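# Place pet feeder on mat with both bowls seated

## Task

Get the pet feeder to rest entirely on the table mat. Both steel bowls must sit flat in the feeder's wells, and no part of the mat may hang off the table.

## Robot and tools

Robot: two arms. left_arm carries a left hand and right_arm a right hand; the left hand is the mirror of the right. Base positions in the scene frame: left_arm (-0.028, +0.262, 0) m, right_arm (+0.051, -0.258, 0) m, both turned only slightly about z. A two-camera stand sits behind the arms.

Frames: the scene frame has its origin at table-top height, halfway between the nominal bases. +z is up, +x points out over the table, and left_arm is on the +y side. Camera image left and right do not match the arm names. Fixed cameras and the table use the scene frame. Each arm reports its hand pose, velocities, Hand target and wrist-camera pose in its own base frame. Motion offsets use that same base frame, and rotations turn about the current Hand target point. Reported positions and orientations can be wrong by a few cm, more at long reach.

Hand point axes (right hand): +z runs along straight fingers toward the tips, +y leaves the palm face, and +x crosses the palm away from the thumb. On the left hand +x points toward the thumb. The hand point is just beyond the index and middle knuckles. Straight fingertips reach about 0.12 m past it in z. A rigid mast on the palm side near the wrist can strike objects. Fingertips carry rubber caps, and the rest of the hand is hard plastic.

execute_actions(actions, cameras): actions is a list of actions, each run in turn. Every action lasts 0.5 s and is a table of up to 15 rows, one row per 1/30 s control step; a short table repeats its final row. Each row holds exactly 48 numbers in [-1, 1], covering both arms even if only one moves:
1-6: left_arm dx, dy, dz, rx, ry, rz.
7-22: left hand motor goals.
23-24: left current_limit, speed.
25-30: right_arm dx, dy, dz, rx, ry, rz.
31-46: right hand motor goals.
47-48: right current_limit, speed.

The pose numbers are offsets, not poses. They are measured in the arm's base axes from that arm's Hand target as it stood when the action began. Each row in one action counts from that same start, so a row does not add to the row before it. The next action starts from the new target, so sending the same offset again moves the arm further. Scale: 1.0 means 0.6 m of travel or 180 degrees of turn. rx, ry, rz form one rotation vector. If dx, dy, dz together are longer than 1.0 they are scaled down along the same direction. The controller caps commanded orientation at 40 degrees from the measured orientation. An action of all-zero offsets asks for the stored target again. When the hand rests short of its target, send the remaining gap as an offset. The right elbow sags under a load, so aim a little higher. To end a push against something, command the target back past where the hand actually is.

Hand motor numbers, in this order: index_mcp, index_abd, index_pip, index_dip, middle_mcp, middle_abd, middle_pip, middle_dip, ring_mcp, ring_abd, ring_pip, ring_dip, thumb_cmc, thumb_axl, thumb_mcp, thumb_ipl. They are absolute goal angles, spread linearly between each hinge's two stops. They are not offsets, and 0 is a real goal. Moving toward -1 bends a finger toward the palm and swings the thumb in front of the palm. Values that leave a hinge straight: mcp +0.75, abd 0.00, pip +0.58, dip +0.70, thumb_cmc +0.71, thumb_axl +0.68, thumb_mcp +0.23, thumb_ipl +0.17. To leave a hand unchanged, send back its hand_goal, hand_current_limit and hand_speed. current_limit maps -1 to 0 mA and +1 to 550 mA, with a floor of 11 mA. speed sets goal speed to (speed+1)/2 of 8.5 rad/s. Starting values are current_limit +0.4 and speed -0.6. A finger grips only while its goal lies past the object's surface, and it grips harder the further past.

cameras: a list of names (cam_head_left, cam_head_right, cam_high, cam_low, cam_left_wrist, cam_right_wrist), ["all"], or []. If omitted, you get every image with an empty actions list and no images otherwise. Any unknown name makes the call invalid. An empty actions list just reports state and images.

Results: per arm, end_effector_position (m) and end_effector_quat_wxyz in the base frame. Hand target is the commanded pose after clipping. Also given are joint positions, velocities ("within noise" when still) and torques, plus some step readings of hand position. Per hand motor you get hand_goal, hand_measured, hand_current_ma (positive pushes toward -1) and hand_state: moving, goal, blocked (pressing while short of its goal) or overload (shut down). Motor temperatures are also listed. Being a few cm off target in free air does not prove contact.

zoom_image(camera, region): shows an enlarged crop from that camera's newest full image. region is [x0, y0, x1, y1] in pixels from the top-left corner, at most 504 by 504.

finished_scene(scene=1): ends the scene for good. The feeder, bowls and mat must stay correct once the robot lets go.

Avoid: dropping things, letting go of anything still moving, slamming, and hard pushes on fixed or heavy objects. Anything leaving the table fails the task. Do not let the arms or hands touch or squeeze each other. A motor at 495 mA or more for 5 s shuts down for 10 s. Motors heat while holding loads, reaching far, or pushing, even while you think. At 100 °C the arm drops for 30-60 s, and MOTOR HOT warns at 85 °C. Loose objects may get nudged now and then. Time spent thinking counts, and smooth, low-effort motion is better.

Each tool is called after ">>>" as a command line: name --argument value for each argument, lists and objects as JSON in quotes; but a table of rows of numbers goes row by row, as --pt "numbers of a row", without its own name.

## Session

>>> execute_actions --actions '[]'

Scene clock: 0.00 s.
left_arm: end_effector_position=(+0.3243, +0.2432, +0.1707) hand_goal=(+0.754, +0.000, +0.576, +0.696, +0.754, +0.000, +0.576, +0.696, +0.754, +0.000, +0.576, +0.696, +0.714, +0.678, +0.226, +0.168) hand_measured=(+0.754, +0.000, +0.576, +0.696, +0.754, +0.000, +0.576, +0.696, +0.754, +0.000, +0.576, +0.696, +0.714, +0.678, +0.226, +0.168) hand_current_ma=(+0, +0, +0, +0, +0, +0, +0, +0, +0, +0, +0, +0, +0, +0, +0, +0) hand_state=(goal, goal, goal, goal, goal, goal, goal, goal, goal, goal, goal, goal, goal, goal, goal, goal) hand_current_limit=0.40 hand_speed=-0.60 end_effector_quat_wxyz=(-0.385, +0.914, +0.125, +0.039) | right_arm: end_effector_position=(+0.1326, +0.3737, +0.2981) hand_goal=(+0.754, +0.000, +0.576, +0.696, +0.754, +0.000, +0.576, +0.696, +0.754, +0.000, +0.576, +0.696, +0.714, +0.678, +0.226, +0.168) hand_measured=(+0.754, +0.000, +0.576, +0.696, +0.754, +0.000, +0.576, +0.696, +0.754, +0.000, +0.576, +0.696, +0.714, +0.678, +0.226, +0.168) hand_current_ma=(+0, +0, +0, +0, +0, +0, +0, +0, +0, +0, +0, +0, +0, +0, +0, +0) hand_state=(goal, goal, goal, goal, goal, goal, goal, goal, goal, goal, goal, goal, goal, goal, goal, goal) hand_current_limit=0.40 hand_speed=-0.60 end_effector_quat_wxyz=(-0.071, +0.695, -0.710, +0.087)
Joint positions: left_arm=[0.545 1.149 0.911 -0.872 -0.672 2.007] | right_arm=[1.109 1.363 1.482 -1.611 0.211 -2.019]
Joint velocities: within noise
Joint torques (N m): no reading
Motor temperatures (°C): left_arm=[28 29 32 33 26 31] | right_arm=[30 31 32 29 30 29]
Heat: left arm: hottest wrist pitch 33 °C; right arm: hottest elbow 32 °C.
Hand target: left_arm +0.3311, +0.2472, +0.1803; -0.388, +0.911, +0.128, +0.048 | right_arm +0.1350, +0.3785, +0.3053; -0.080, +0.694, -0.711, +0.084

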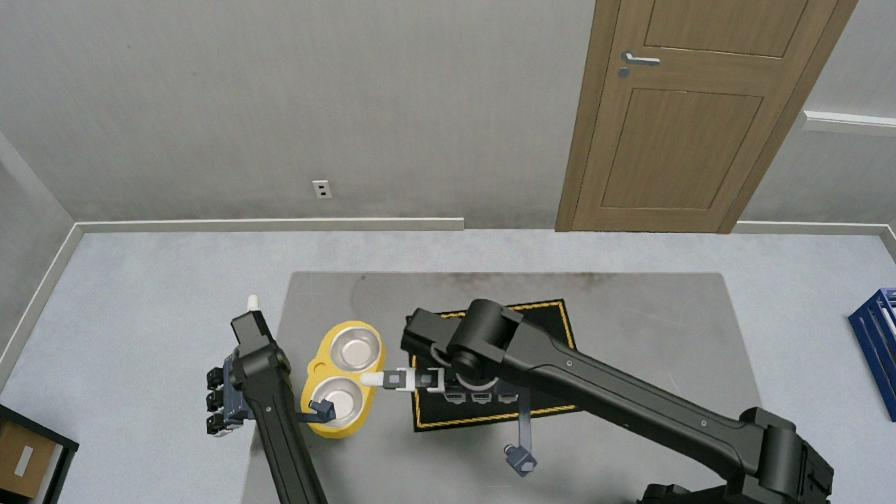

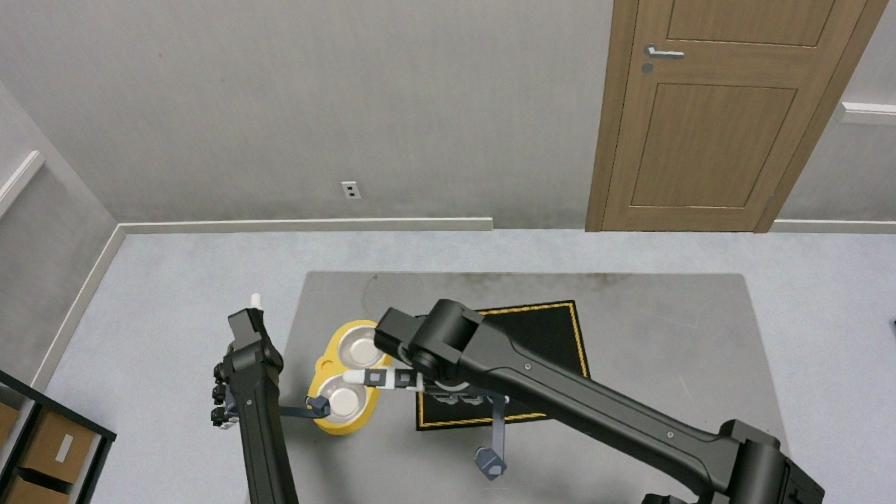

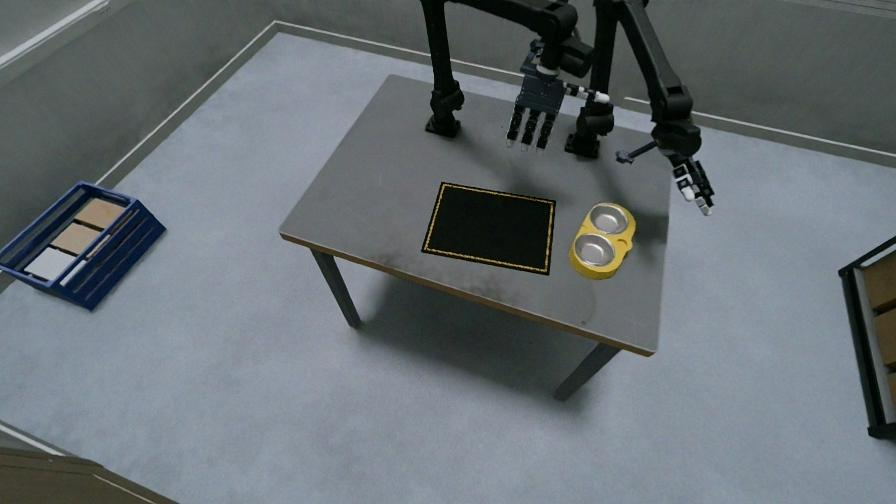

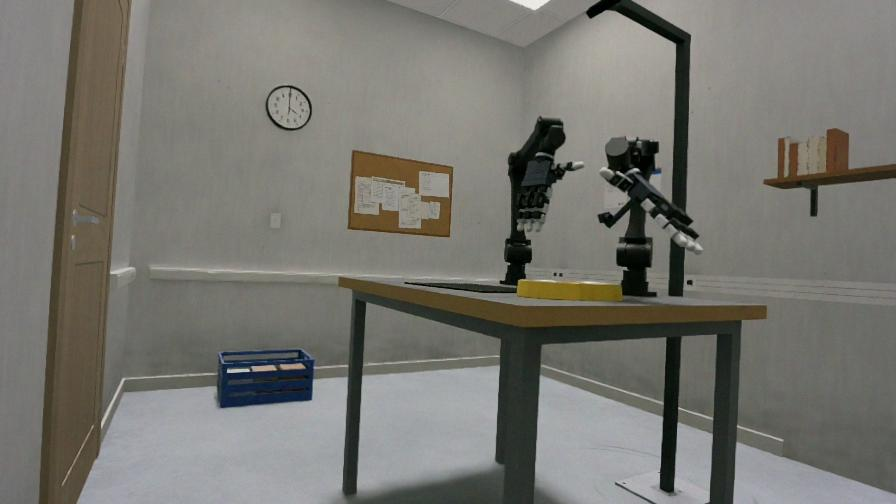

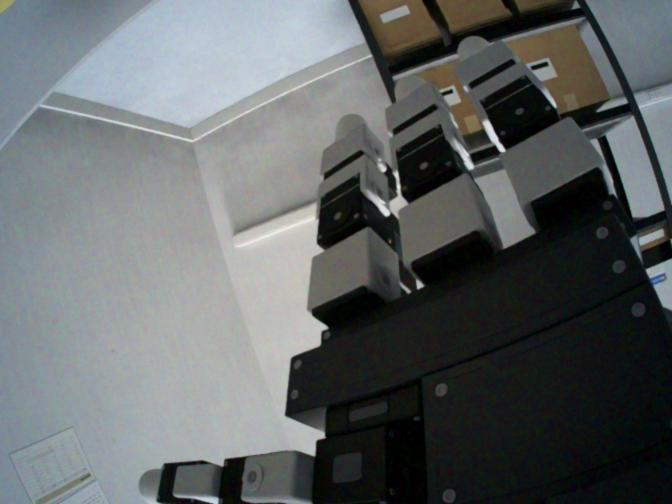

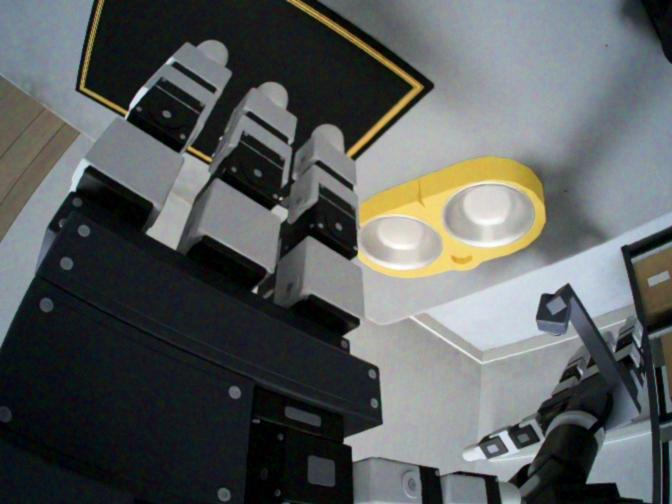

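>>> zoom_image --camera "cam_high" --region '[380, 60, 700, 300]'

>>> zoom_image --camera "cam_head_left" --region '[200, 260, 620, 500]'

>>> zoom_image --camera "cam_right_wrist" --region '[330, 130, 580, 310]'

>>> zoom_image --camera "cam_low" --region '[330, 240, 790, 340]'

Scaled by 1.575 from the camera's 896x504 image, which has a finer 1280x720 frame.

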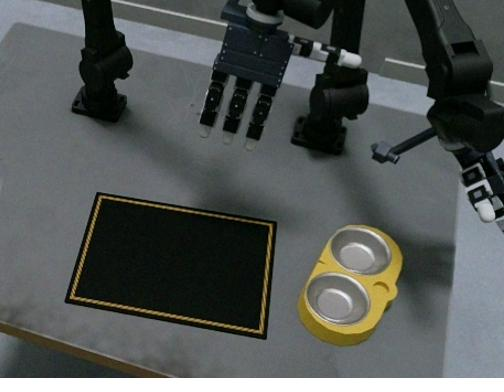

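Scaled by 1.200 from the camera's 896x504 image, which has a finer 1280x720 frame.

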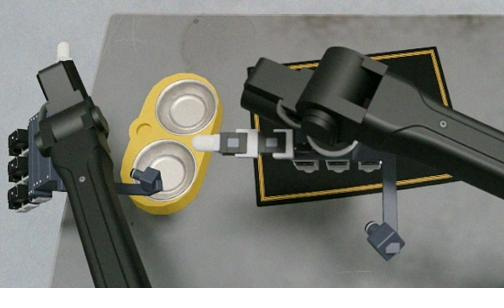

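Scaled by 2.016 from the camera's 672x504 image, which has a finer 960x720 frame.

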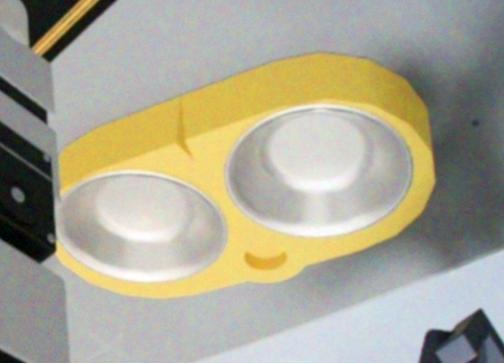

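Scaled by 1.096 from the camera's 896x504 image, which has a finer 1280x720 frame.

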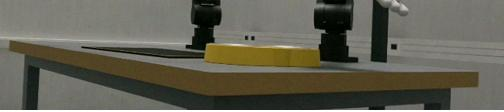

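>>> zoom_image --camera "cam_high" --region '[260, 200, 460, 320]'

>>> zoom_image --camera "cam_high" --region '[370, 60, 530, 180]'

>>> zoom_image --camera "cam_high" --region '[540, 120, 700, 240]'

>>> zoom_image --camera "cam_high" --region '[540, 240, 700, 360]'

Scaled by 2.520 from the camera's 896x504 image, which has a finer 1280x720 frame.

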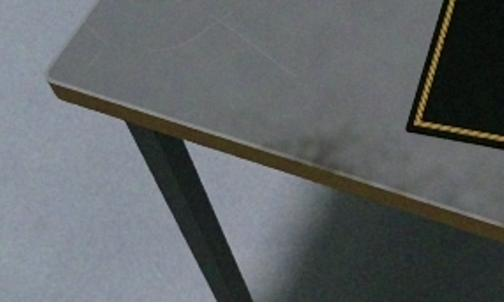

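Scaled by 3.150 from the camera's 896x504 image, which has a finer 1280x720 frame.

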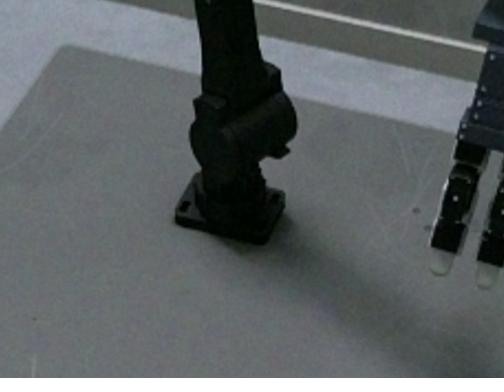

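Scaled by 3.150 from the camera's 896x504 image, which has a finer 1280x720 frame.

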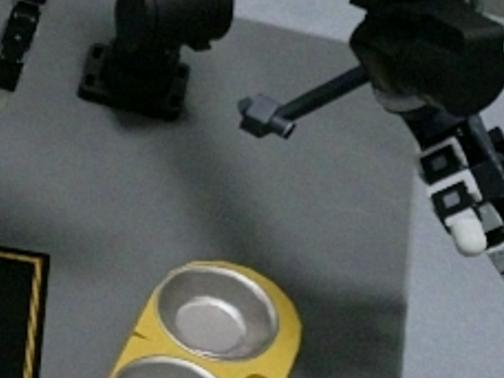

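Scaled by 3.150 from the camera's 896x504 image, which has a finer 1280x720 frame.

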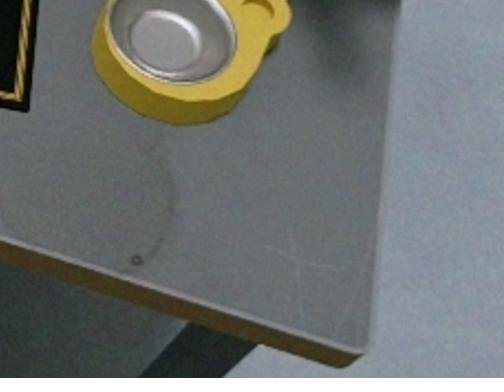

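>>> zoom_image --camera "cam_high" --region '[560, 195, 640, 285]'

>>> zoom_image --camera "cam_head_right" --region '[300, 310, 400, 440]'

>>> zoom_image --camera "cam_low" --region '[500, 265, 650, 315]'

>>> zoom_image --camera "cam_low" --region '[390, 265, 540, 315]'

Scaled by 5.600 from the camera's 896x504 image, which has a finer 1280x720 frame.

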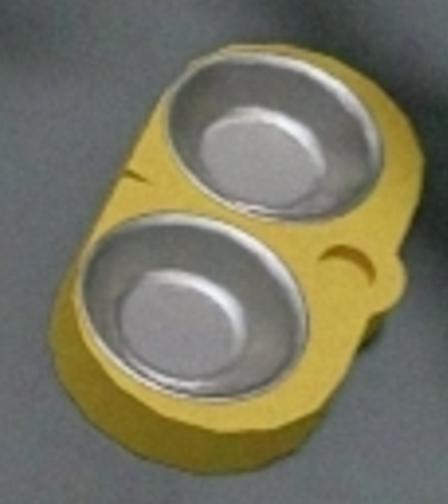

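Scaled by 3.877 from the camera's 896x504 image, which has a finer 1280x720 frame.

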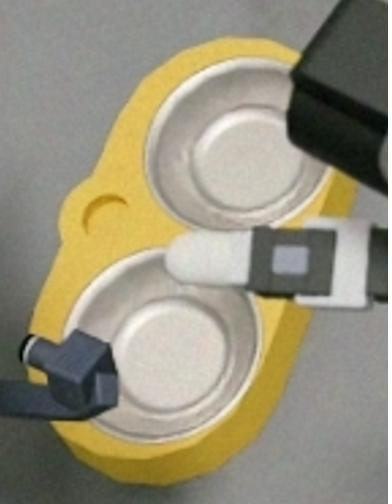

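Scaled by 3.360 from the camera's 896x504 image, which has a finer 1280x720 frame.

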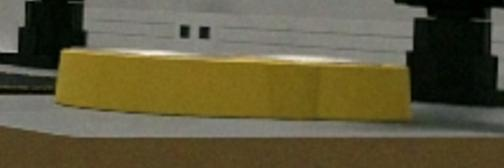

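Scaled by 3.360 from the camera's 896x504 image, which has a finer 1280x720 frame.

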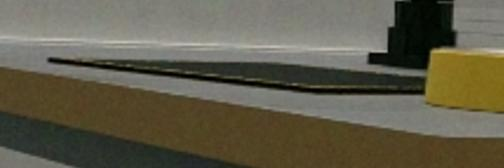

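>>> execute_actions --actions '[[[0.041,-0.015,0.01,0.0275,0.003,-0.11, 0.616,0,0.139,0.261,0.616,0,0.139,0.261,0.616,0,0.139,0.261,0.714,0.678,0.226,0.168,0.4,-0.6, 0.048,-0.179,0,0,0,-0.083,0.754,0,0.576,0.696,0.754,0,0.576,0.696,0.754,0,0.576,0.696,0.714,0.678,0.226,0.168,0.4,-0.6]],[[0.041,-0.015,0.01,0.0275,0.003,-0.11, 0.616,0,0.139,0.261,0.616,0,0.139,0.261,0.616,0,0.139,0.261,0.714,0.678,0.226,0.168,0.4,-0.6, 0.048,-0.179,0,0,0,-0.083,0.754,0,0.576,0.696,0.754,0,0.576,0.696,0.754,0,0.576,0.696,0.714,0.678,0.226,0.168,0.4,-0.6]],[[0.041,-0.015,0.01,0.0275,0.003,-0.11, 0.616,0,0.139,0.261,0.616,0,0.139,0.261,0.616,0,0.139,0.261,0.714,0.678,0.226,0.168,0.4,-0.6, 0.048,-0.179,0,0,0,-0.083,0.754,0,0.576,0.696,0.754,0,0.576,0.696,0.754,0,0.576,0.696,0.714,0.678,0.226,0.168,0.4,-0.6]],[[0.041,-0.015,0.01,0.0275,0.003,-0.11, 0.616,0,0.139,0.261,0.616,0,0.139,0.261,0.616,0,0.139,0.261,0.714,0.678,0.226,0.168,0.4,-0.6, 0.048,-0.179,0,0,0,-0.083,0.754,0,0.576,0.696,0.754,0,0.576,0.696,0.754,0,0.576,0.696,0.714,0.678,0.226,0.168,0.4,-0.6]]]' --cameras '["cam_head_left", "cam_high"]'

Scene clock: 275.67 s.
left_arm: end_effector_position=(+0.4148, +0.2060, +0.1873) hand_goal=(+0.616, +0.000, +0.140, +0.262, +0.616, +0.000, +0.140, +0.262, +0.616, +0.000, +0.140, +0.262, +0.714, +0.678, +0.226, +0.168) hand_measured=(+0.610, +0.000, +0.142, +0.266, +0.612, +0.000, +0.142, +0.264, +0.610, +0.000, +0.142, +0.264, +0.708, +0.678, +0.224, +0.168) hand_current_ma=(-24, +0, +8, +15, -21, +0, +8, +13, -24, +0, +8, +12, -27, -3, -7, -2) hand_state=(goal, goal, goal, goal, goal, goal, goal, goal, goal, goal, goal, goal, goal, goal, goal, goal) hand_current_limit=0.40 hand_speed=-0.60 end_effector_quat_wxyz=(-0.460, +0.885, +0.016, +0.064) | right_arm: end_effector_position=(+0.2435, -0.0460, +0.2846) hand_goal=(+0.754, +0.000, +0.576, +0.696, +0.754, +0.000, +0.576, +0.696, +0.754, +0.000, +0.576, +0.696, +0.714, +0.678, +0.226, +0.168) hand_measured=(+0.748, +0.000, +0.576, +0.696, +0.748, +0.000, +0.576, +0.696, +0.750, +0.000, +0.576, +0.696, +0.710, +0.678, +0.222, +0.168) hand_current_ma=(+0, +0, +0, +0, -1, +0, +0, +0, +0, +0, +0, +0, +0, +0, +0, +0) hand_state=(goal, goal, goal, goal, goal, goal, goal, goal, goal, goal, goal, goal, goal, goal, goal, goal) hand_current_limit=0.40 hand_speed=-0.60 end_effector_quat_wxyz=(-0.039, -0.125, +0.973, -0.192)
Joint positions: left_arm=[0.301 1.278 1.022 -0.779 -0.85 2.082] | right_arm=[-0.238 1 1.175 -1.676 0.388 -2.079]
Joint torques (N m): left_arm=[-0.15 -8.18 13.83 0.84 -0.78 -0.01] | right_arm=[-0.73 -4.54 12.94 0.42 0.2 -0.2]
Motor temperatures (°C): left_arm=[28 29 40 32 28 28] | right_arm=[29 31 41 28 28 28]
Heat: left arm: hottest elbow 40 °C; right arm: hottest elbow 41 °C.
Hand target: left_arm +0.4295, +0.2111, +0.2042; -0.451, +0.818, -0.295, +0.203 | right_arm +0.2503, -0.0510, +0.3053; +0.028, -0.248, +0.962, -0.112
Off the commanded pose: left_arm 0.023 m, 58 deg; orientation clipped; orientation clipped at the end of an earlier action of this call | right_arm 0.022 m, 18 deg.
joint sent to its limit (left arm) — joint 6 (wrist roll), upper limit. The joint targets are off in orientation, not in position.
joint sent to its limit (right arm) — joint 4 (wrist pitch), lower limit; joint 6 (wrist roll), lower limit. The joint targets are off in orientation, not in position.
Step readings (end_effector_position of left_arm | right_arm):
0: (+0.3243, +0.2432, +0.1707) | (+0.1326, +0.3737, +0.2981)
1: (+0.3243, +0.2432, +0.1707) | (+0.1329, +0.3736, +0.2981)
2: (+0.3246, +0.2435, +0.1712) | (+0.1335, +0.3713, +0.2973)
4: (+0.3275, +0.2447, +0.1733) | (+0.1383, +0.3539, +0.2920)
8: (+0.3417, +0.2352, +0.1766) | (+0.1540, +0.2998, +0.2911)
15: (+0.3461, +0.2317, +0.1776) | (+0.1616, +0.2731, +0.3143)
16: (+0.3462, +0.2318, +0.1777) | (+0.1619, +0.2726, +0.3140)
17: (+0.3466, +0.2321, +0.1781) | (+0.1631, +0.2700, +0.3125)
19: (+0.3481, +0.2329, +0.1789) | (+0.1705, +0.2508, +0.3034)
23: (+0.3575, +0.2237, +0.1763) | (+0.1863, +0.1982, +0.2956)
30: (+0.3602, +0.2208, +0.1715) | (+0.1924, +0.1697, +0.3076)
31: (+0.3601, +0.2210, +0.1714) | (+0.1929, +0.1681, +0.3076)
32: (+0.3604, +0.2210, +0.1717) | (+0.1945, +0.1647, +0.3071)
34: (+0.3631, +0.2213, +0.1733) | (+0.2038, +0.1426, +0.3035)
38: (+0.3777, +0.2143, +0.1770) | (+0.2180, +0.0877, +0.3006)
45: (+0.3856, +0.2124, +0.1782) | (+0.2205, +0.0624, +0.3046)
46: (+0.3858, +0.2127, +0.1783) | (+0.2209, +0.0608, +0.3045)
47: (+0.3866, +0.2129, +0.1789) | (+0.2217, +0.0566, +0.3044)
49: (+0.3905, +0.2136, +0.1808) | (+0.2266, +0.0304, +0.3032)
53: (+0.4058, +0.2084, +0.1853) | (+0.2304, -0.0254, +0.2973)
60: (+0.4138, +0.2057, +0.1867) | (+0.2408, -0.0442, +0.2827)
Images, in order (width x height): cam_head_left 896x504, cam_high 896x504.

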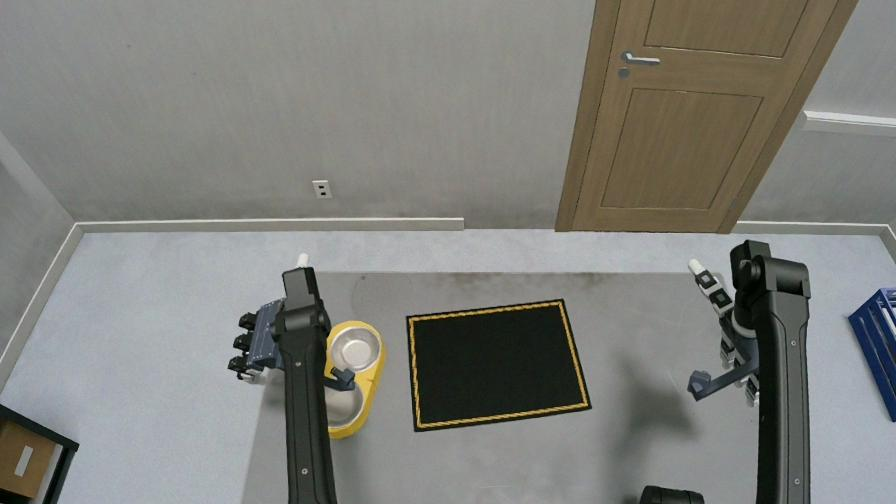

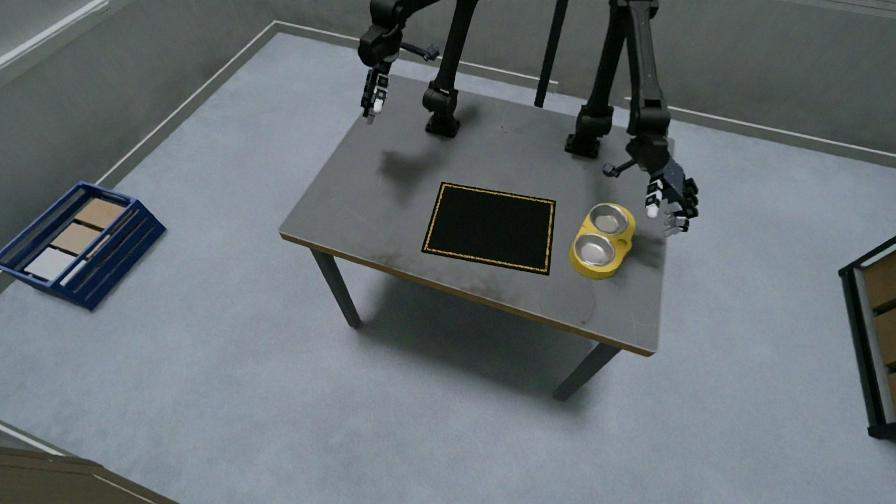

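>>> execute_actions --actions '[[[-0.008,-0.069,-0.045,0.0068,0.0085,0.0857, 0.986,0.133,0.431,-0.464,0.986,-0.133,0.431,-0.464,0.986,-0.133,0.431,-0.464,-0.571,0.678,0.24,0.168,0.4,-0.5, 0,0,0,-0.057,0.02,-0.084,0.754,0,0.576,0.696,0.754,0,0.576,0.696,0.754,0,0.576,0.696,0.714,0.678,0.226,0.168,0.4,-0.6]],[[-0.008,-0.069,-0.045,0.0068,0.0085,0.0857, 0.986,0.133,0.431,-0.464,0.986,-0.133,0.431,-0.464,0.986,-0.133,0.431,-0.464,-0.571,0.678,0.24,0.168,0.4,-0.5, 0,0,0,0,0,0,0.754,0,0.576,0.696,0.754,0,0.576,0.696,0.754,0,0.576,0.696,0.714,0.678,0.226,0.168,0.4,-0.6]],[[0,0,0,0,0,0, 0.986,0.133,0.431,-0.464,0.986,-0.133,0.431,-0.464,0.986,-0.133,0.431,-0.464,-0.571,0.678,0.24,0.168,0.4,-0.5, 0,0,0,0,0,0,0.754,0,0.576,0.696,0.754,0,0.576,0.696,0.754,0,0.576,0.696,0.714,0.678,0.226,0.168,0.4,-0.6]]]' --cameras '["cam_head_left", "cam_high","cam_low","cam_left_wrist"]'

Scene clock: 381.80 s.
left_arm: end_effector_position=(+0.4193, +0.1284, +0.1571) hand_goal=(+0.986, +0.134, +0.432, -0.464, +0.986, -0.132, +0.432, -0.464, +0.986, -0.132, +0.432, -0.464, -0.570, +0.678, +0.240, +0.168) hand_measured=(+0.968, +0.132, +0.426, -0.460, +0.970, -0.128, +0.426, -0.462, +0.966, -0.130, +0.426, -0.462, -0.568, +0.678, +0.234, +0.168) hand_current_ma=(-87, -10, -25, +15, -78, +12, -26, +13, -92, +9, -25, +11, +9, -3, -28, -2) hand_state=(goal, goal, goal, goal, goal, goal, goal, goal, goal, goal, goal, goal, goal, goal, goal, goal) hand_current_limit=0.40 hand_speed=-0.50 end_effector_quat_wxyz=(-0.498, +0.862, -0.083, +0.052) | right_arm: end_effector_position=(+0.2433, -0.0472, +0.2846) hand_goal=(+0.754, +0.000, +0.576, +0.696, +0.754, +0.000, +0.576, +0.696, +0.754, +0.000, +0.576, +0.696, +0.714, +0.678, +0.226, +0.168) hand_measured=(+0.748, +0.000, +0.576, +0.696, +0.748, +0.000, +0.576, +0.696, +0.750, +0.000, +0.576, +0.696, +0.710, +0.678, +0.222, +0.168) hand_current_ma=(+0, +0, +0, +0, -1, +0, +0, +0, +0, +0, +0, +0, +0, +0, +0, +0) hand_state=(goal, goal, goal, goal, goal, goal, goal, goal, goal, goal, goal, goal, goal, goal, goal, goal) hand_current_limit=0.40 hand_speed=-0.60 end_effector_quat_wxyz=(-0.039, -0.123, +0.973, -0.191)
Joint positions: left_arm=[0.073 1.297 0.952 -0.787 -0.988 2.074] | right_arm=[-0.244 1 1.175 -1.676 0.388 -2.079]
Joint torques (N m): left_arm=[-0.09 -8.18 8.64 1.26 -0.95 -0.11] | right_arm=[-0.56 -4.25 13 0.4 0.22 -0.23]
Motor temperatures (°C): left_arm=[28 29 45 32 28 28] | right_arm=[29 31 48 27 28 28]
Heat: left arm: hottest elbow 45 °C; right arm: hottest elbow 48 °C.
Hand target: left_arm +0.4199, +0.1284, +0.1503; -0.498, +0.862, -0.082, +0.048 | right_arm +0.2503, -0.0510, +0.3053; -0.039, -0.124, +0.973, -0.193
Off the commanded pose: left_arm 0.007 m, 1 deg | right_arm 0.022 m, 0 deg.
joint sent to its limit (right arm) — joint 4 (wrist pitch), lower limit; joint 6 (wrist roll), lower limit. The joint targets still meet the commanded pose.
Step readings (end_effector_position of left_arm | right_arm):
0: (+0.4148, +0.2060, +0.1873) | (+0.2435, -0.0460, +0.2846)
1: (+0.4147, +0.2061, +0.1874) | (+0.2435, -0.0460, +0.2846)
2: (+0.4150, +0.2054, +0.1878) | (+0.2435, -0.0461, +0.2846)
4: (+0.4163, +0.2020, +0.1892) | (+0.2434, -0.0464, +0.2846)
8: (+0.4259, +0.1803, +0.1906) | (+0.2433, -0.0472, +0.2846)
15: (+0.4289, +0.1694, +0.1890) | (+0.2433, -0.0472, +0.2846)
16: (+0.4288, +0.1697, +0.1888) | (+0.2433, -0.0472, +0.2846)
17: (+0.4278, +0.1695, +0.1879) | (+0.2433, -0.0472, +0.2846)
19: (+0.4231, +0.1660, +0.1829) | (+0.2433, -0.0472, +0.2846)
23: (+0.4178, +0.1398, +0.1640) | (+0.2433, -0.0472, +0.2846)
30: (+0.4190, +0.1283, +0.1570) | (+0.2433, -0.0472, +0.2846)
31: (+0.4190, +0.1284, +0.1570) | (+0.2433, -0.0472, +0.2846)
32: (+0.4191, +0.1284, +0.1571) | (+0.2433, -0.0472, +0.2846)
34: (+0.4192, +0.1284, +0.1571) | (+0.2433, -0.0472, +0.2846)
38: (+0.4193, +0.1284, +0.1571) | (+0.2433, -0.0472, +0.2846)
45: (+0.4193, +0.1284, +0.1571) | (+0.2433, -0.0472, +0.2846)
Images, in order (width x height): cam_head_left 896x504, cam_high 896x504, cam_low 896x504, cam_left_wrist 672x504.

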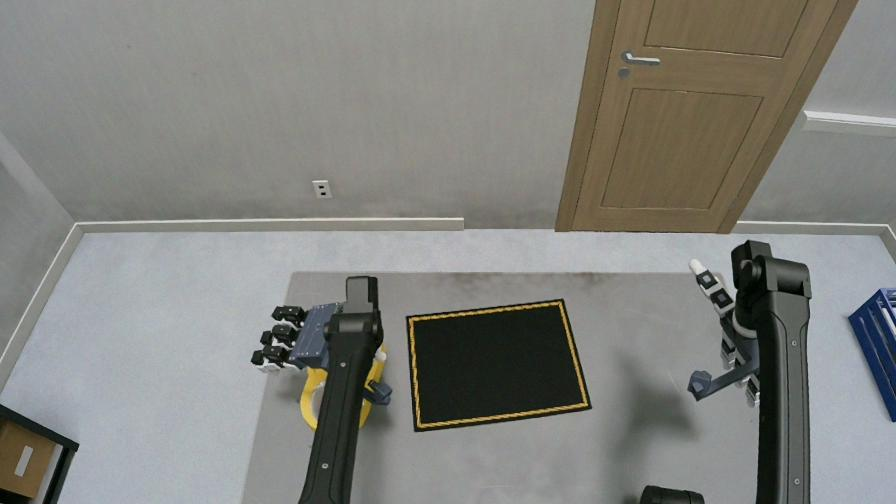

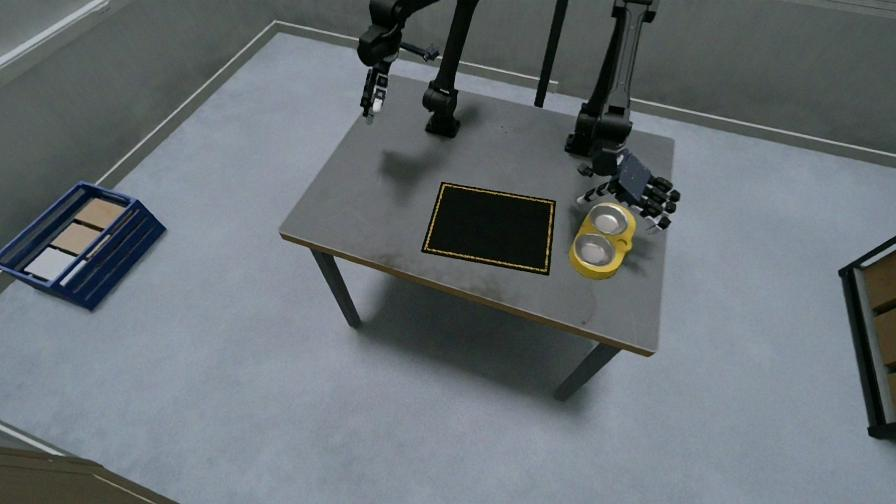

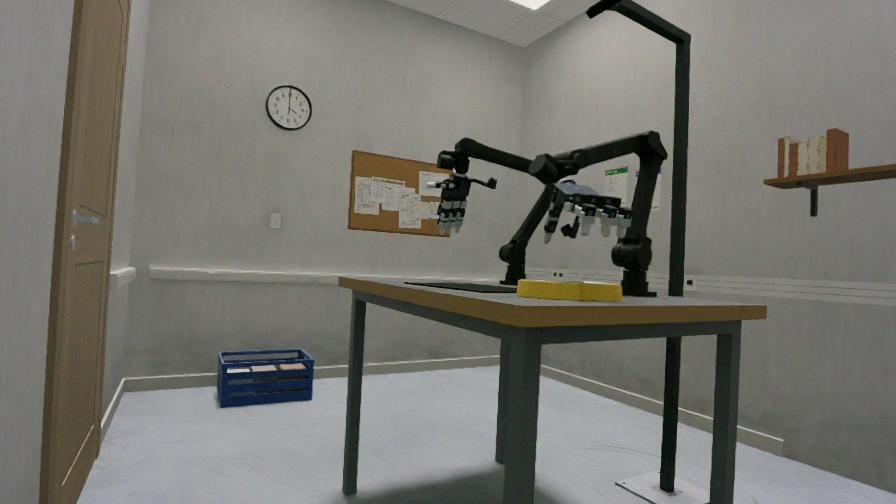

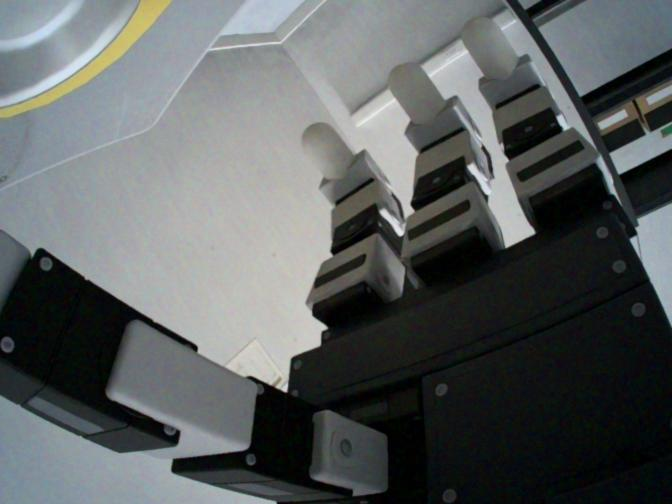

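>>> zoom_image --camera "cam_high" --region '[560, 130, 700, 290]'

>>> zoom_image --camera "cam_low" --region '[490, 170, 680, 310]'

Scaled by 3.150 from the camera's 896x504 image, which has a finer 1280x720 frame.

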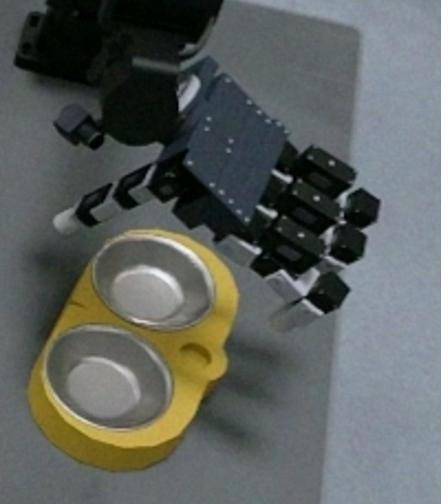

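Scaled by 2.653 from the camera's 896x504 image, which has a finer 1280x720 frame.

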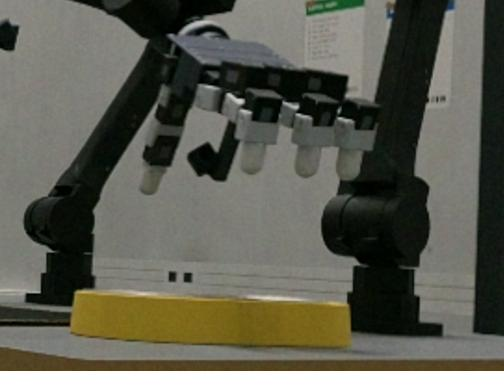

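>>> execute_actions --actions '[[[-0.01,-0.003,-0.081,0,0,0, 0.986,0.2,0.431,-0.464,0.986,-0.2,0.431,-0.464,0.986,-0.2,0.431,-0.464,-0.571,0.678,0.24,0.168,0.4,-0.5, 0,0,0,0,0,0,0.754,0,0.576,0.696,0.754,0,0.576,0.696,0.754,0,0.576,0.696,0.714,0.678,0.226,0.168,0.4,-0.6]],[[-0.01,-0.003,-0.081,0,0,0, 0.986,0.2,0.431,-0.464,0.986,-0.2,0.431,-0.464,0.986,-0.2,0.431,-0.464,-0.571,0.678,0.24,0.168,0.4,-0.5, 0,0,0,0,0,0,0.754,0,0.576,0.696,0.754,0,0.576,0.696,0.754,0,0.576,0.696,0.714,0.678,0.226,0.168,0.4,-0.6]],[[0,0,0,0,0,0, 0.986,0.2,0.431,-0.464,0.986,-0.2,0.431,-0.464,0.986,-0.2,0.431,-0.464,-0.571,0.678,0.24,0.168,0.4,-0.5, 0,0,0,0,0,0,0.754,0,0.576,0.696,0.754,0,0.576,0.696,0.754,0,0.576,0.696,0.714,0.678,0.226,0.168,0.4,-0.6]]]' --cameras '["cam_high","cam_low","cam_left_wrist"]'

>>> zoom_image --camera "cam_high" --region '[560, 150, 700, 290]'

>>> zoom_image --camera "cam_low" --region '[490, 200, 680, 310]'

Scene clock: 421.17 s.
left_arm: end_effector_position=(+0.4056, +0.1273, +0.0570) hand_goal=(+0.986, +0.200, +0.432, -0.464, +0.986, -0.200, +0.432, -0.464, +0.986, -0.200, +0.432, -0.464, -0.570, +0.678, +0.240, +0.168) hand_measured=(+0.968, +0.198, +0.426, -0.460, +0.970, -0.196, +0.426, -0.462, +0.968, -0.196, +0.426, -0.462, -0.568, +0.678, +0.236, +0.168) hand_current_ma=(-86, -10, -25, +15, -78, +14, -26, +13, -91, +11, -25, +11, +9, -3, -28, -2) hand_state=(goal, goal, goal, goal, goal, goal, goal, goal, goal, goal, goal, goal, goal, goal, goal, goal) hand_current_limit=0.40 hand_speed=-0.50 end_effector_quat_wxyz=(-0.498, +0.862, -0.081, +0.045) | right_arm: end_effector_position=(+0.2433, -0.0472, +0.2846) hand_goal=(+0.754, +0.000, +0.576, +0.696, +0.754, +0.000, +0.576, +0.696, +0.754, +0.000, +0.576, +0.696, +0.714, +0.678, +0.226, +0.168) hand_measured=(+0.748, +0.000, +0.576, +0.696, +0.748, +0.000, +0.576, +0.696, +0.750, +0.000, +0.576, +0.696, +0.710, +0.678, +0.222, +0.168) hand_current_ma=(+0, +0, +0, +0, -1, +0, +0, +0, +0, +0, +0, +0, +0, +0, +0, +0) hand_state=(goal, goal, goal, goal, goal, goal, goal, goal, goal, goal, goal, goal, goal, goal, goal, goal) hand_current_limit=0.40 hand_speed=-0.60 end_effector_quat_wxyz=(-0.039, -0.123, +0.973, -0.191)
Joint positions: left_arm=[0.071 1.415 0.77 -0.515 -0.994 2.053] | right_arm=[-0.244 1 1.175 -1.676 0.388 -2.079]
Joint torques (N m): left_arm=[-0.5 -8.94 7.42 1.72 -0.87 -0.03] | right_arm=[-0.85 -4.37 12.96 0.46 0.23 -0.2]
Heat: left arm: hottest elbow 43 °C; right arm: hottest elbow 49 °C.
Hand target: left_arm +0.4080, +0.1248, +0.0532; -0.498, +0.862, -0.082, +0.048 | right_arm +0.2503, -0.0510, +0.3053; -0.039, -0.124, +0.973, -0.193
Off the commanded pose: left_arm 0.005 m, 0 deg | right_arm 0.022 m, 0 deg.
joint sent to its limit (right arm) — joint 4 (wrist pitch), lower limit; joint 6 (wrist roll), lower limit. The joint targets still meet the commanded pose.
Step readings (end_effector_position of left_arm | right_arm):
0: (+0.4193, +0.1284, +0.1571) | (+0.2433, -0.0472, +0.2846)
1: (+0.4193, +0.1284, +0.1568) | (+0.2433, -0.0472, +0.2846)
2: (+0.4193, +0.1286, +0.1557) | (+0.2433, -0.0472, +0.2846)
4: (+0.4188, +0.1291, +0.1486) | (+0.2433, -0.0472, +0.2846)
8: (+0.4091, +0.1283, +0.1218) | (+0.2433, -0.0472, +0.2846)
15: (+0.4091, +0.1283, +0.1047) | (+0.2433, -0.0472, +0.2846)
16: (+0.4099, +0.1284, +0.1049) | (+0.2433, -0.0472, +0.2846)
17: (+0.4111, +0.1284, +0.1043) | (+0.2433, -0.0472, +0.2846)
19: (+0.4129, +0.1284, +0.0989) | (+0.2433, -0.0472, +0.2846)
23: (+0.4051, +0.1273, +0.0743) | (+0.2433, -0.0472, +0.2846)
30: (+0.4033, +0.1272, +0.0562) | (+0.2433, -0.0472, +0.2846)
31: (+0.4040, +0.1272, +0.0564) | (+0.2433, -0.0472, +0.2846)
32: (+0.4045, +0.1273, +0.0566) | (+0.2433, -0.0472, +0.2846)
34: (+0.4050, +0.1273, +0.0568) | (+0.2433, -0.0472, +0.2846)
38: (+0.4055, +0.1273, +0.0569) | (+0.2433, -0.0472, +0.2846)
45: (+0.4056, +0.1273, +0.0570) | (+0.2433, -0.0472, +0.2846)
Images, in order (width x height): cam_high 896x504, cam_low 896x504, cam_left_wrist 672x504.

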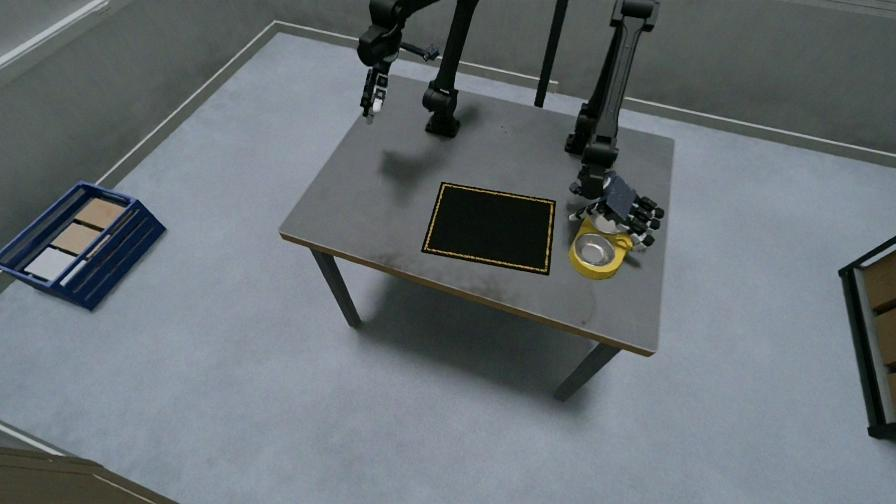

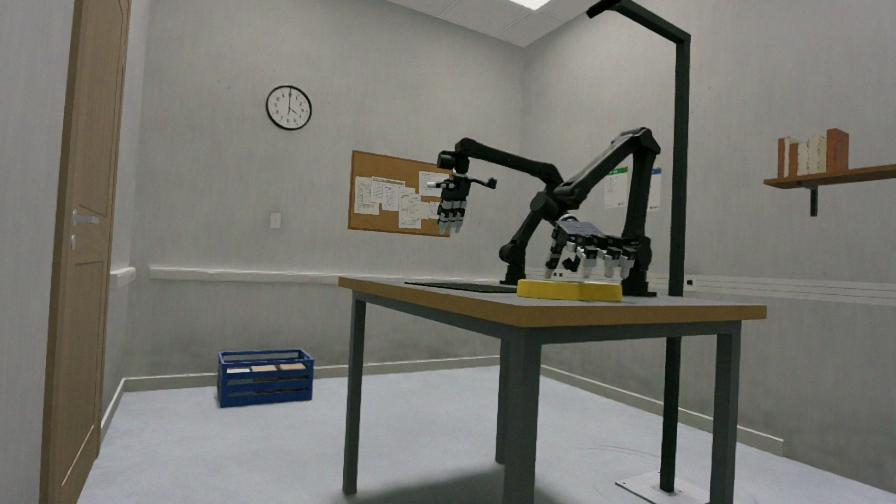

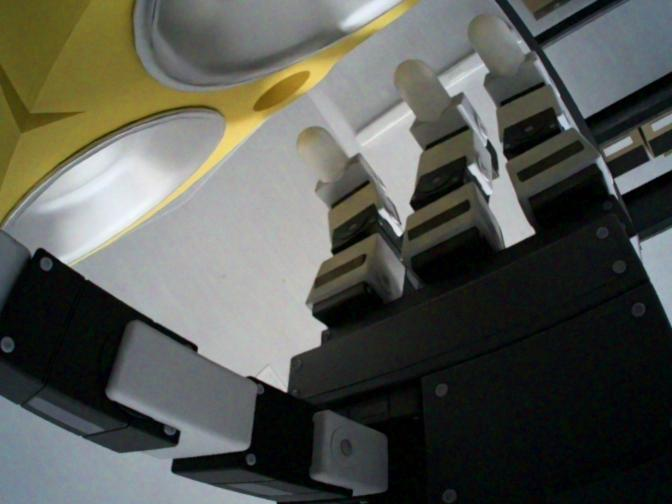

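Scaled by 3.600 from the camera's 896x504 image, which has a finer 1280x720 frame.

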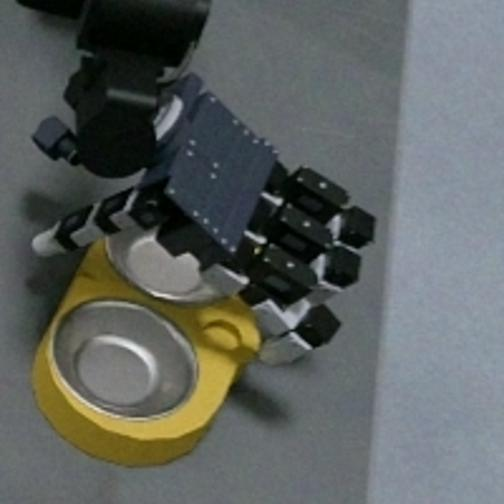

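Scaled by 2.653 from the camera's 896x504 image, which has a finer 1280x720 frame.

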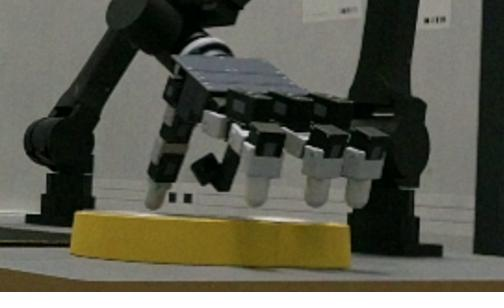

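>>> execute_actions --actions '[[[0,-0.002,-0.052,0,0,0, 0.986,0.2,0.431,-0.464,0.986,-0.2,0.431,-0.464,0.986,-0.2,0.431,-0.464,-0.571,0.678,0.24,0.168,0.4,-0.7, 0,0,0,0,0,0,0.754,0,0.576,0.696,0.754,0,0.576,0.696,0.754,0,0.576,0.696,0.714,0.678,0.226,0.168,0.4,-0.6]],[[0,0,0,0,0,0, 0.986,0.2,0.431,-0.464,0.986,-0.2,0.431,-0.464,0.986,-0.2,0.431,-0.464,-0.571,0.678,0.24,0.168,0.4,-0.7, 0,0,0,0,0,0,0.754,0,0.576,0.696,0.754,0,0.576,0.696,0.754,0,0.576,0.696,0.714,0.678,0.226,0.168,0.4,-0.6]],[[0,0,0,0,0,0, 0.8,0.2,0.431,-0.464,0.8,-0.2,0.431,-0.464,0.8,-0.2,0.431,-0.464,-0.571,0.678,0.08,0.168,0.4,-0.8, 0,0,0,0,0,0,0.754,0,0.576,0.696,0.754,0,0.576,0.696,0.754,0,0.576,0.696,0.714,0.678,0.226,0.168,0.4,-0.6]]]' --cameras '["cam_high","cam_low","cam_left_wrist"]'

>>> zoom_image --camera "cam_high" --region '[560, 150, 700, 290]'

>>> zoom_image --camera "cam_low" --region '[490, 200, 680, 310]'

Scene clock: 446.07 s.
left_arm: end_effector_position=(+0.4073, +0.1275, +0.0279) hand_goal=(+0.800, +0.200, +0.432, -0.464, +0.800, -0.200, +0.432, -0.464, +0.800, -0.200, +0.432, -0.464, -0.570, +0.678, +0.080, +0.168) hand_measured=(+0.842, +0.198, +0.446, -0.456, +0.824, -0.196, +0.440, -0.462, +0.796, -0.198, +0.428, -0.462, -0.570, +0.678, +0.126, +0.176) hand_current_ma=(+204, -4, +64, +35, +116, +13, +34, +13, -20, +11, -17, +11, +0, -2, +286, +45) hand_state=(blocked, goal, goal, goal, blocked, goal, goal, goal, goal, goal, goal, goal, goal, goal, blocked, goal) hand_current_limit=0.40 hand_speed=-0.80 end_effector_quat_wxyz=(-0.500, +0.861, -0.079, +0.047) | right_arm: end_effector_position=(+0.2433, -0.0472, +0.2846) hand_goal=(+0.754, +0.000, +0.576, +0.696, +0.754, +0.000, +0.576, +0.696, +0.754, +0.000, +0.576, +0.696, +0.714, +0.678, +0.226, +0.168) hand_measured=(+0.748, +0.000, +0.576, +0.696, +0.748, +0.000, +0.576, +0.696, +0.750, +0.000, +0.576, +0.696, +0.710, +0.678, +0.222, +0.168) hand_current_ma=(+0, +0, +0, +0, -1, +0, +0, +0, +0, +0, +0, +0, +0, +0, +0, +0) hand_state=(goal, goal, goal, goal, goal, goal, goal, goal, goal, goal, goal, goal, goal, goal, goal, goal) hand_current_limit=0.40 hand_speed=-0.60 end_effector_quat_wxyz=(-0.039, -0.123, +0.973, -0.191)
Joint positions: left_arm=[0.07 1.479 0.736 -0.414 -0.998 2.051] | right_arm=[-0.244 1 1.175 -1.676 0.388 -2.079]
Joint torques (N m): left_arm=[-0.62 -9.11 6.76 1.55 -0.76 -0.06] | right_arm=[-0.67 -4.6 12.98 0.43 0.2 -0.21]
Motor temperatures (°C): left_arm=[28 30 40 31 29 28] | right_arm=[29 30 49 27 28 28]
Heat: left arm: hottest elbow 40 °C; right arm: hottest elbow 49 °C.
Hand target: left_arm +0.4079, +0.1235, +0.0218; -0.498, +0.862, -0.083, +0.048 | right_arm +0.2503, -0.0510, +0.3053; -0.039, -0.124, +0.973, -0.193
Off the commanded pose: left_arm 0.007 m, 0 deg | right_arm 0.022 m, 0 deg.
joint sent to its limit (right arm) — joint 4 (wrist pitch), lower limit; joint 6 (wrist roll), lower limit. The joint targets still meet the commanded pose.
Step readings (end_effector_position of left_arm | right_arm):
0: (+0.4056, +0.1273, +0.0570) | (+0.2433, -0.0472, +0.2846)
1: (+0.4058, +0.1274, +0.0571) | (+0.2433, -0.0472, +0.2846)
2: (+0.4066, +0.1274, +0.0566) | (+0.2433, -0.0472, +0.2846)
4: (+0.4094, +0.1277, +0.0539) | (+0.2433, -0.0472, +0.2846)
8: (+0.4078, +0.1271, +0.0389) | (+0.2433, -0.0472, +0.2846)
15: (+0.4050, +0.1269, +0.0267) | (+0.2433, -0.0472, +0.2846)
16: (+0.4055, +0.1269, +0.0269) | (+0.2433, -0.0472, +0.2846)
17: (+0.4058, +0.1269, +0.0270) | (+0.2433, -0.0472, +0.2846)
19: (+0.4061, +0.1269, +0.0271) | (+0.2433, -0.0472, +0.2846)
23: (+0.4063, +0.1270, +0.0272) | (+0.2433, -0.0472, +0.2846)
30: (+0.4064, +0.1270, +0.0272) | (+0.2433, -0.0472, +0.2846)
31: (+0.4064, +0.1270, +0.0272) | (+0.2433, -0.0472, +0.2846)
32: (+0.4064, +0.1270, +0.0272) | (+0.2433, -0.0472, +0.2846)
34: (+0.4065, +0.1270, +0.0272) | (+0.2433, -0.0472, +0.2846)
38: (+0.4071, +0.1274, +0.0277) | (+0.2433, -0.0472, +0.2846)
45: (+0.4073, +0.1275, +0.0279) | (+0.2433, -0.0472, +0.2846)
Images, in order (width x height): cam_high 896x504, cam_low 896x504, cam_left_wrist 672x504.

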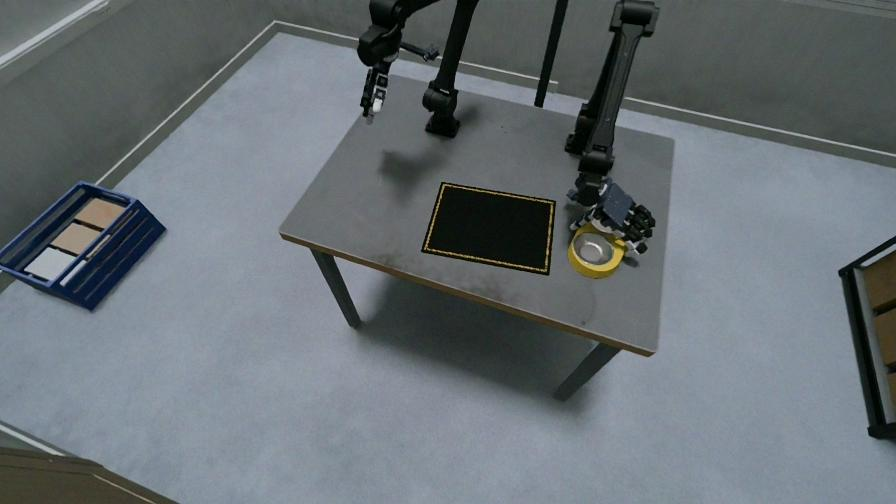

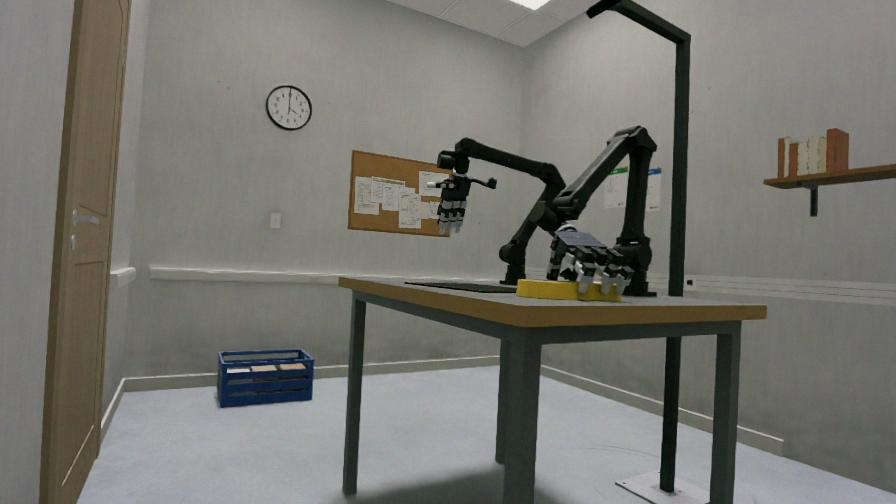

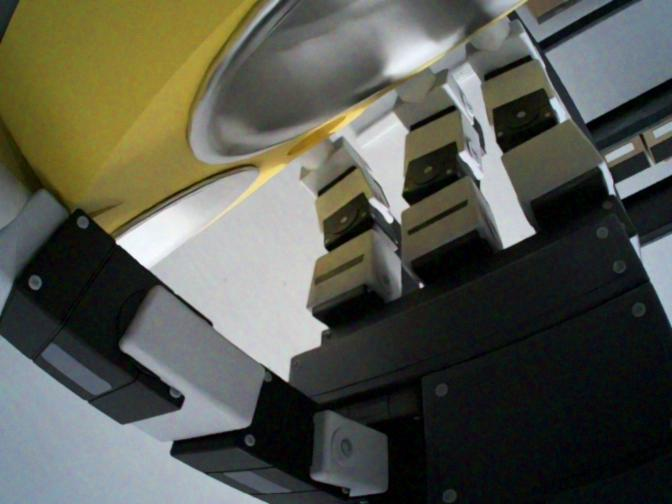

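Scaled by 3.600 from the camera's 896x504 image, which has a finer 1280x720 frame.

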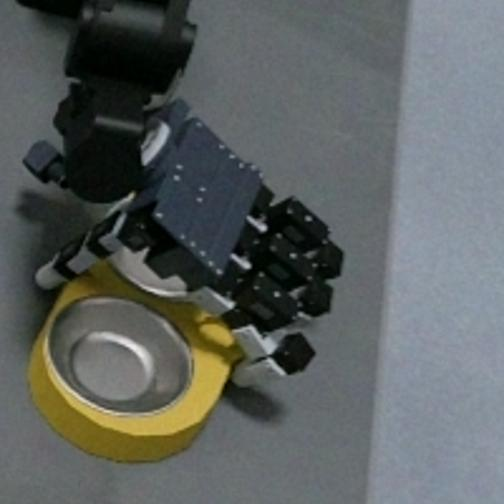

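Scaled by 2.653 from the camera's 896x504 image, which has a finer 1280x720 frame.

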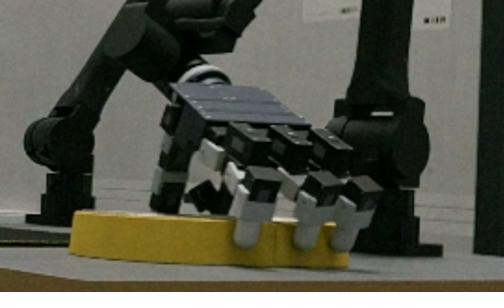

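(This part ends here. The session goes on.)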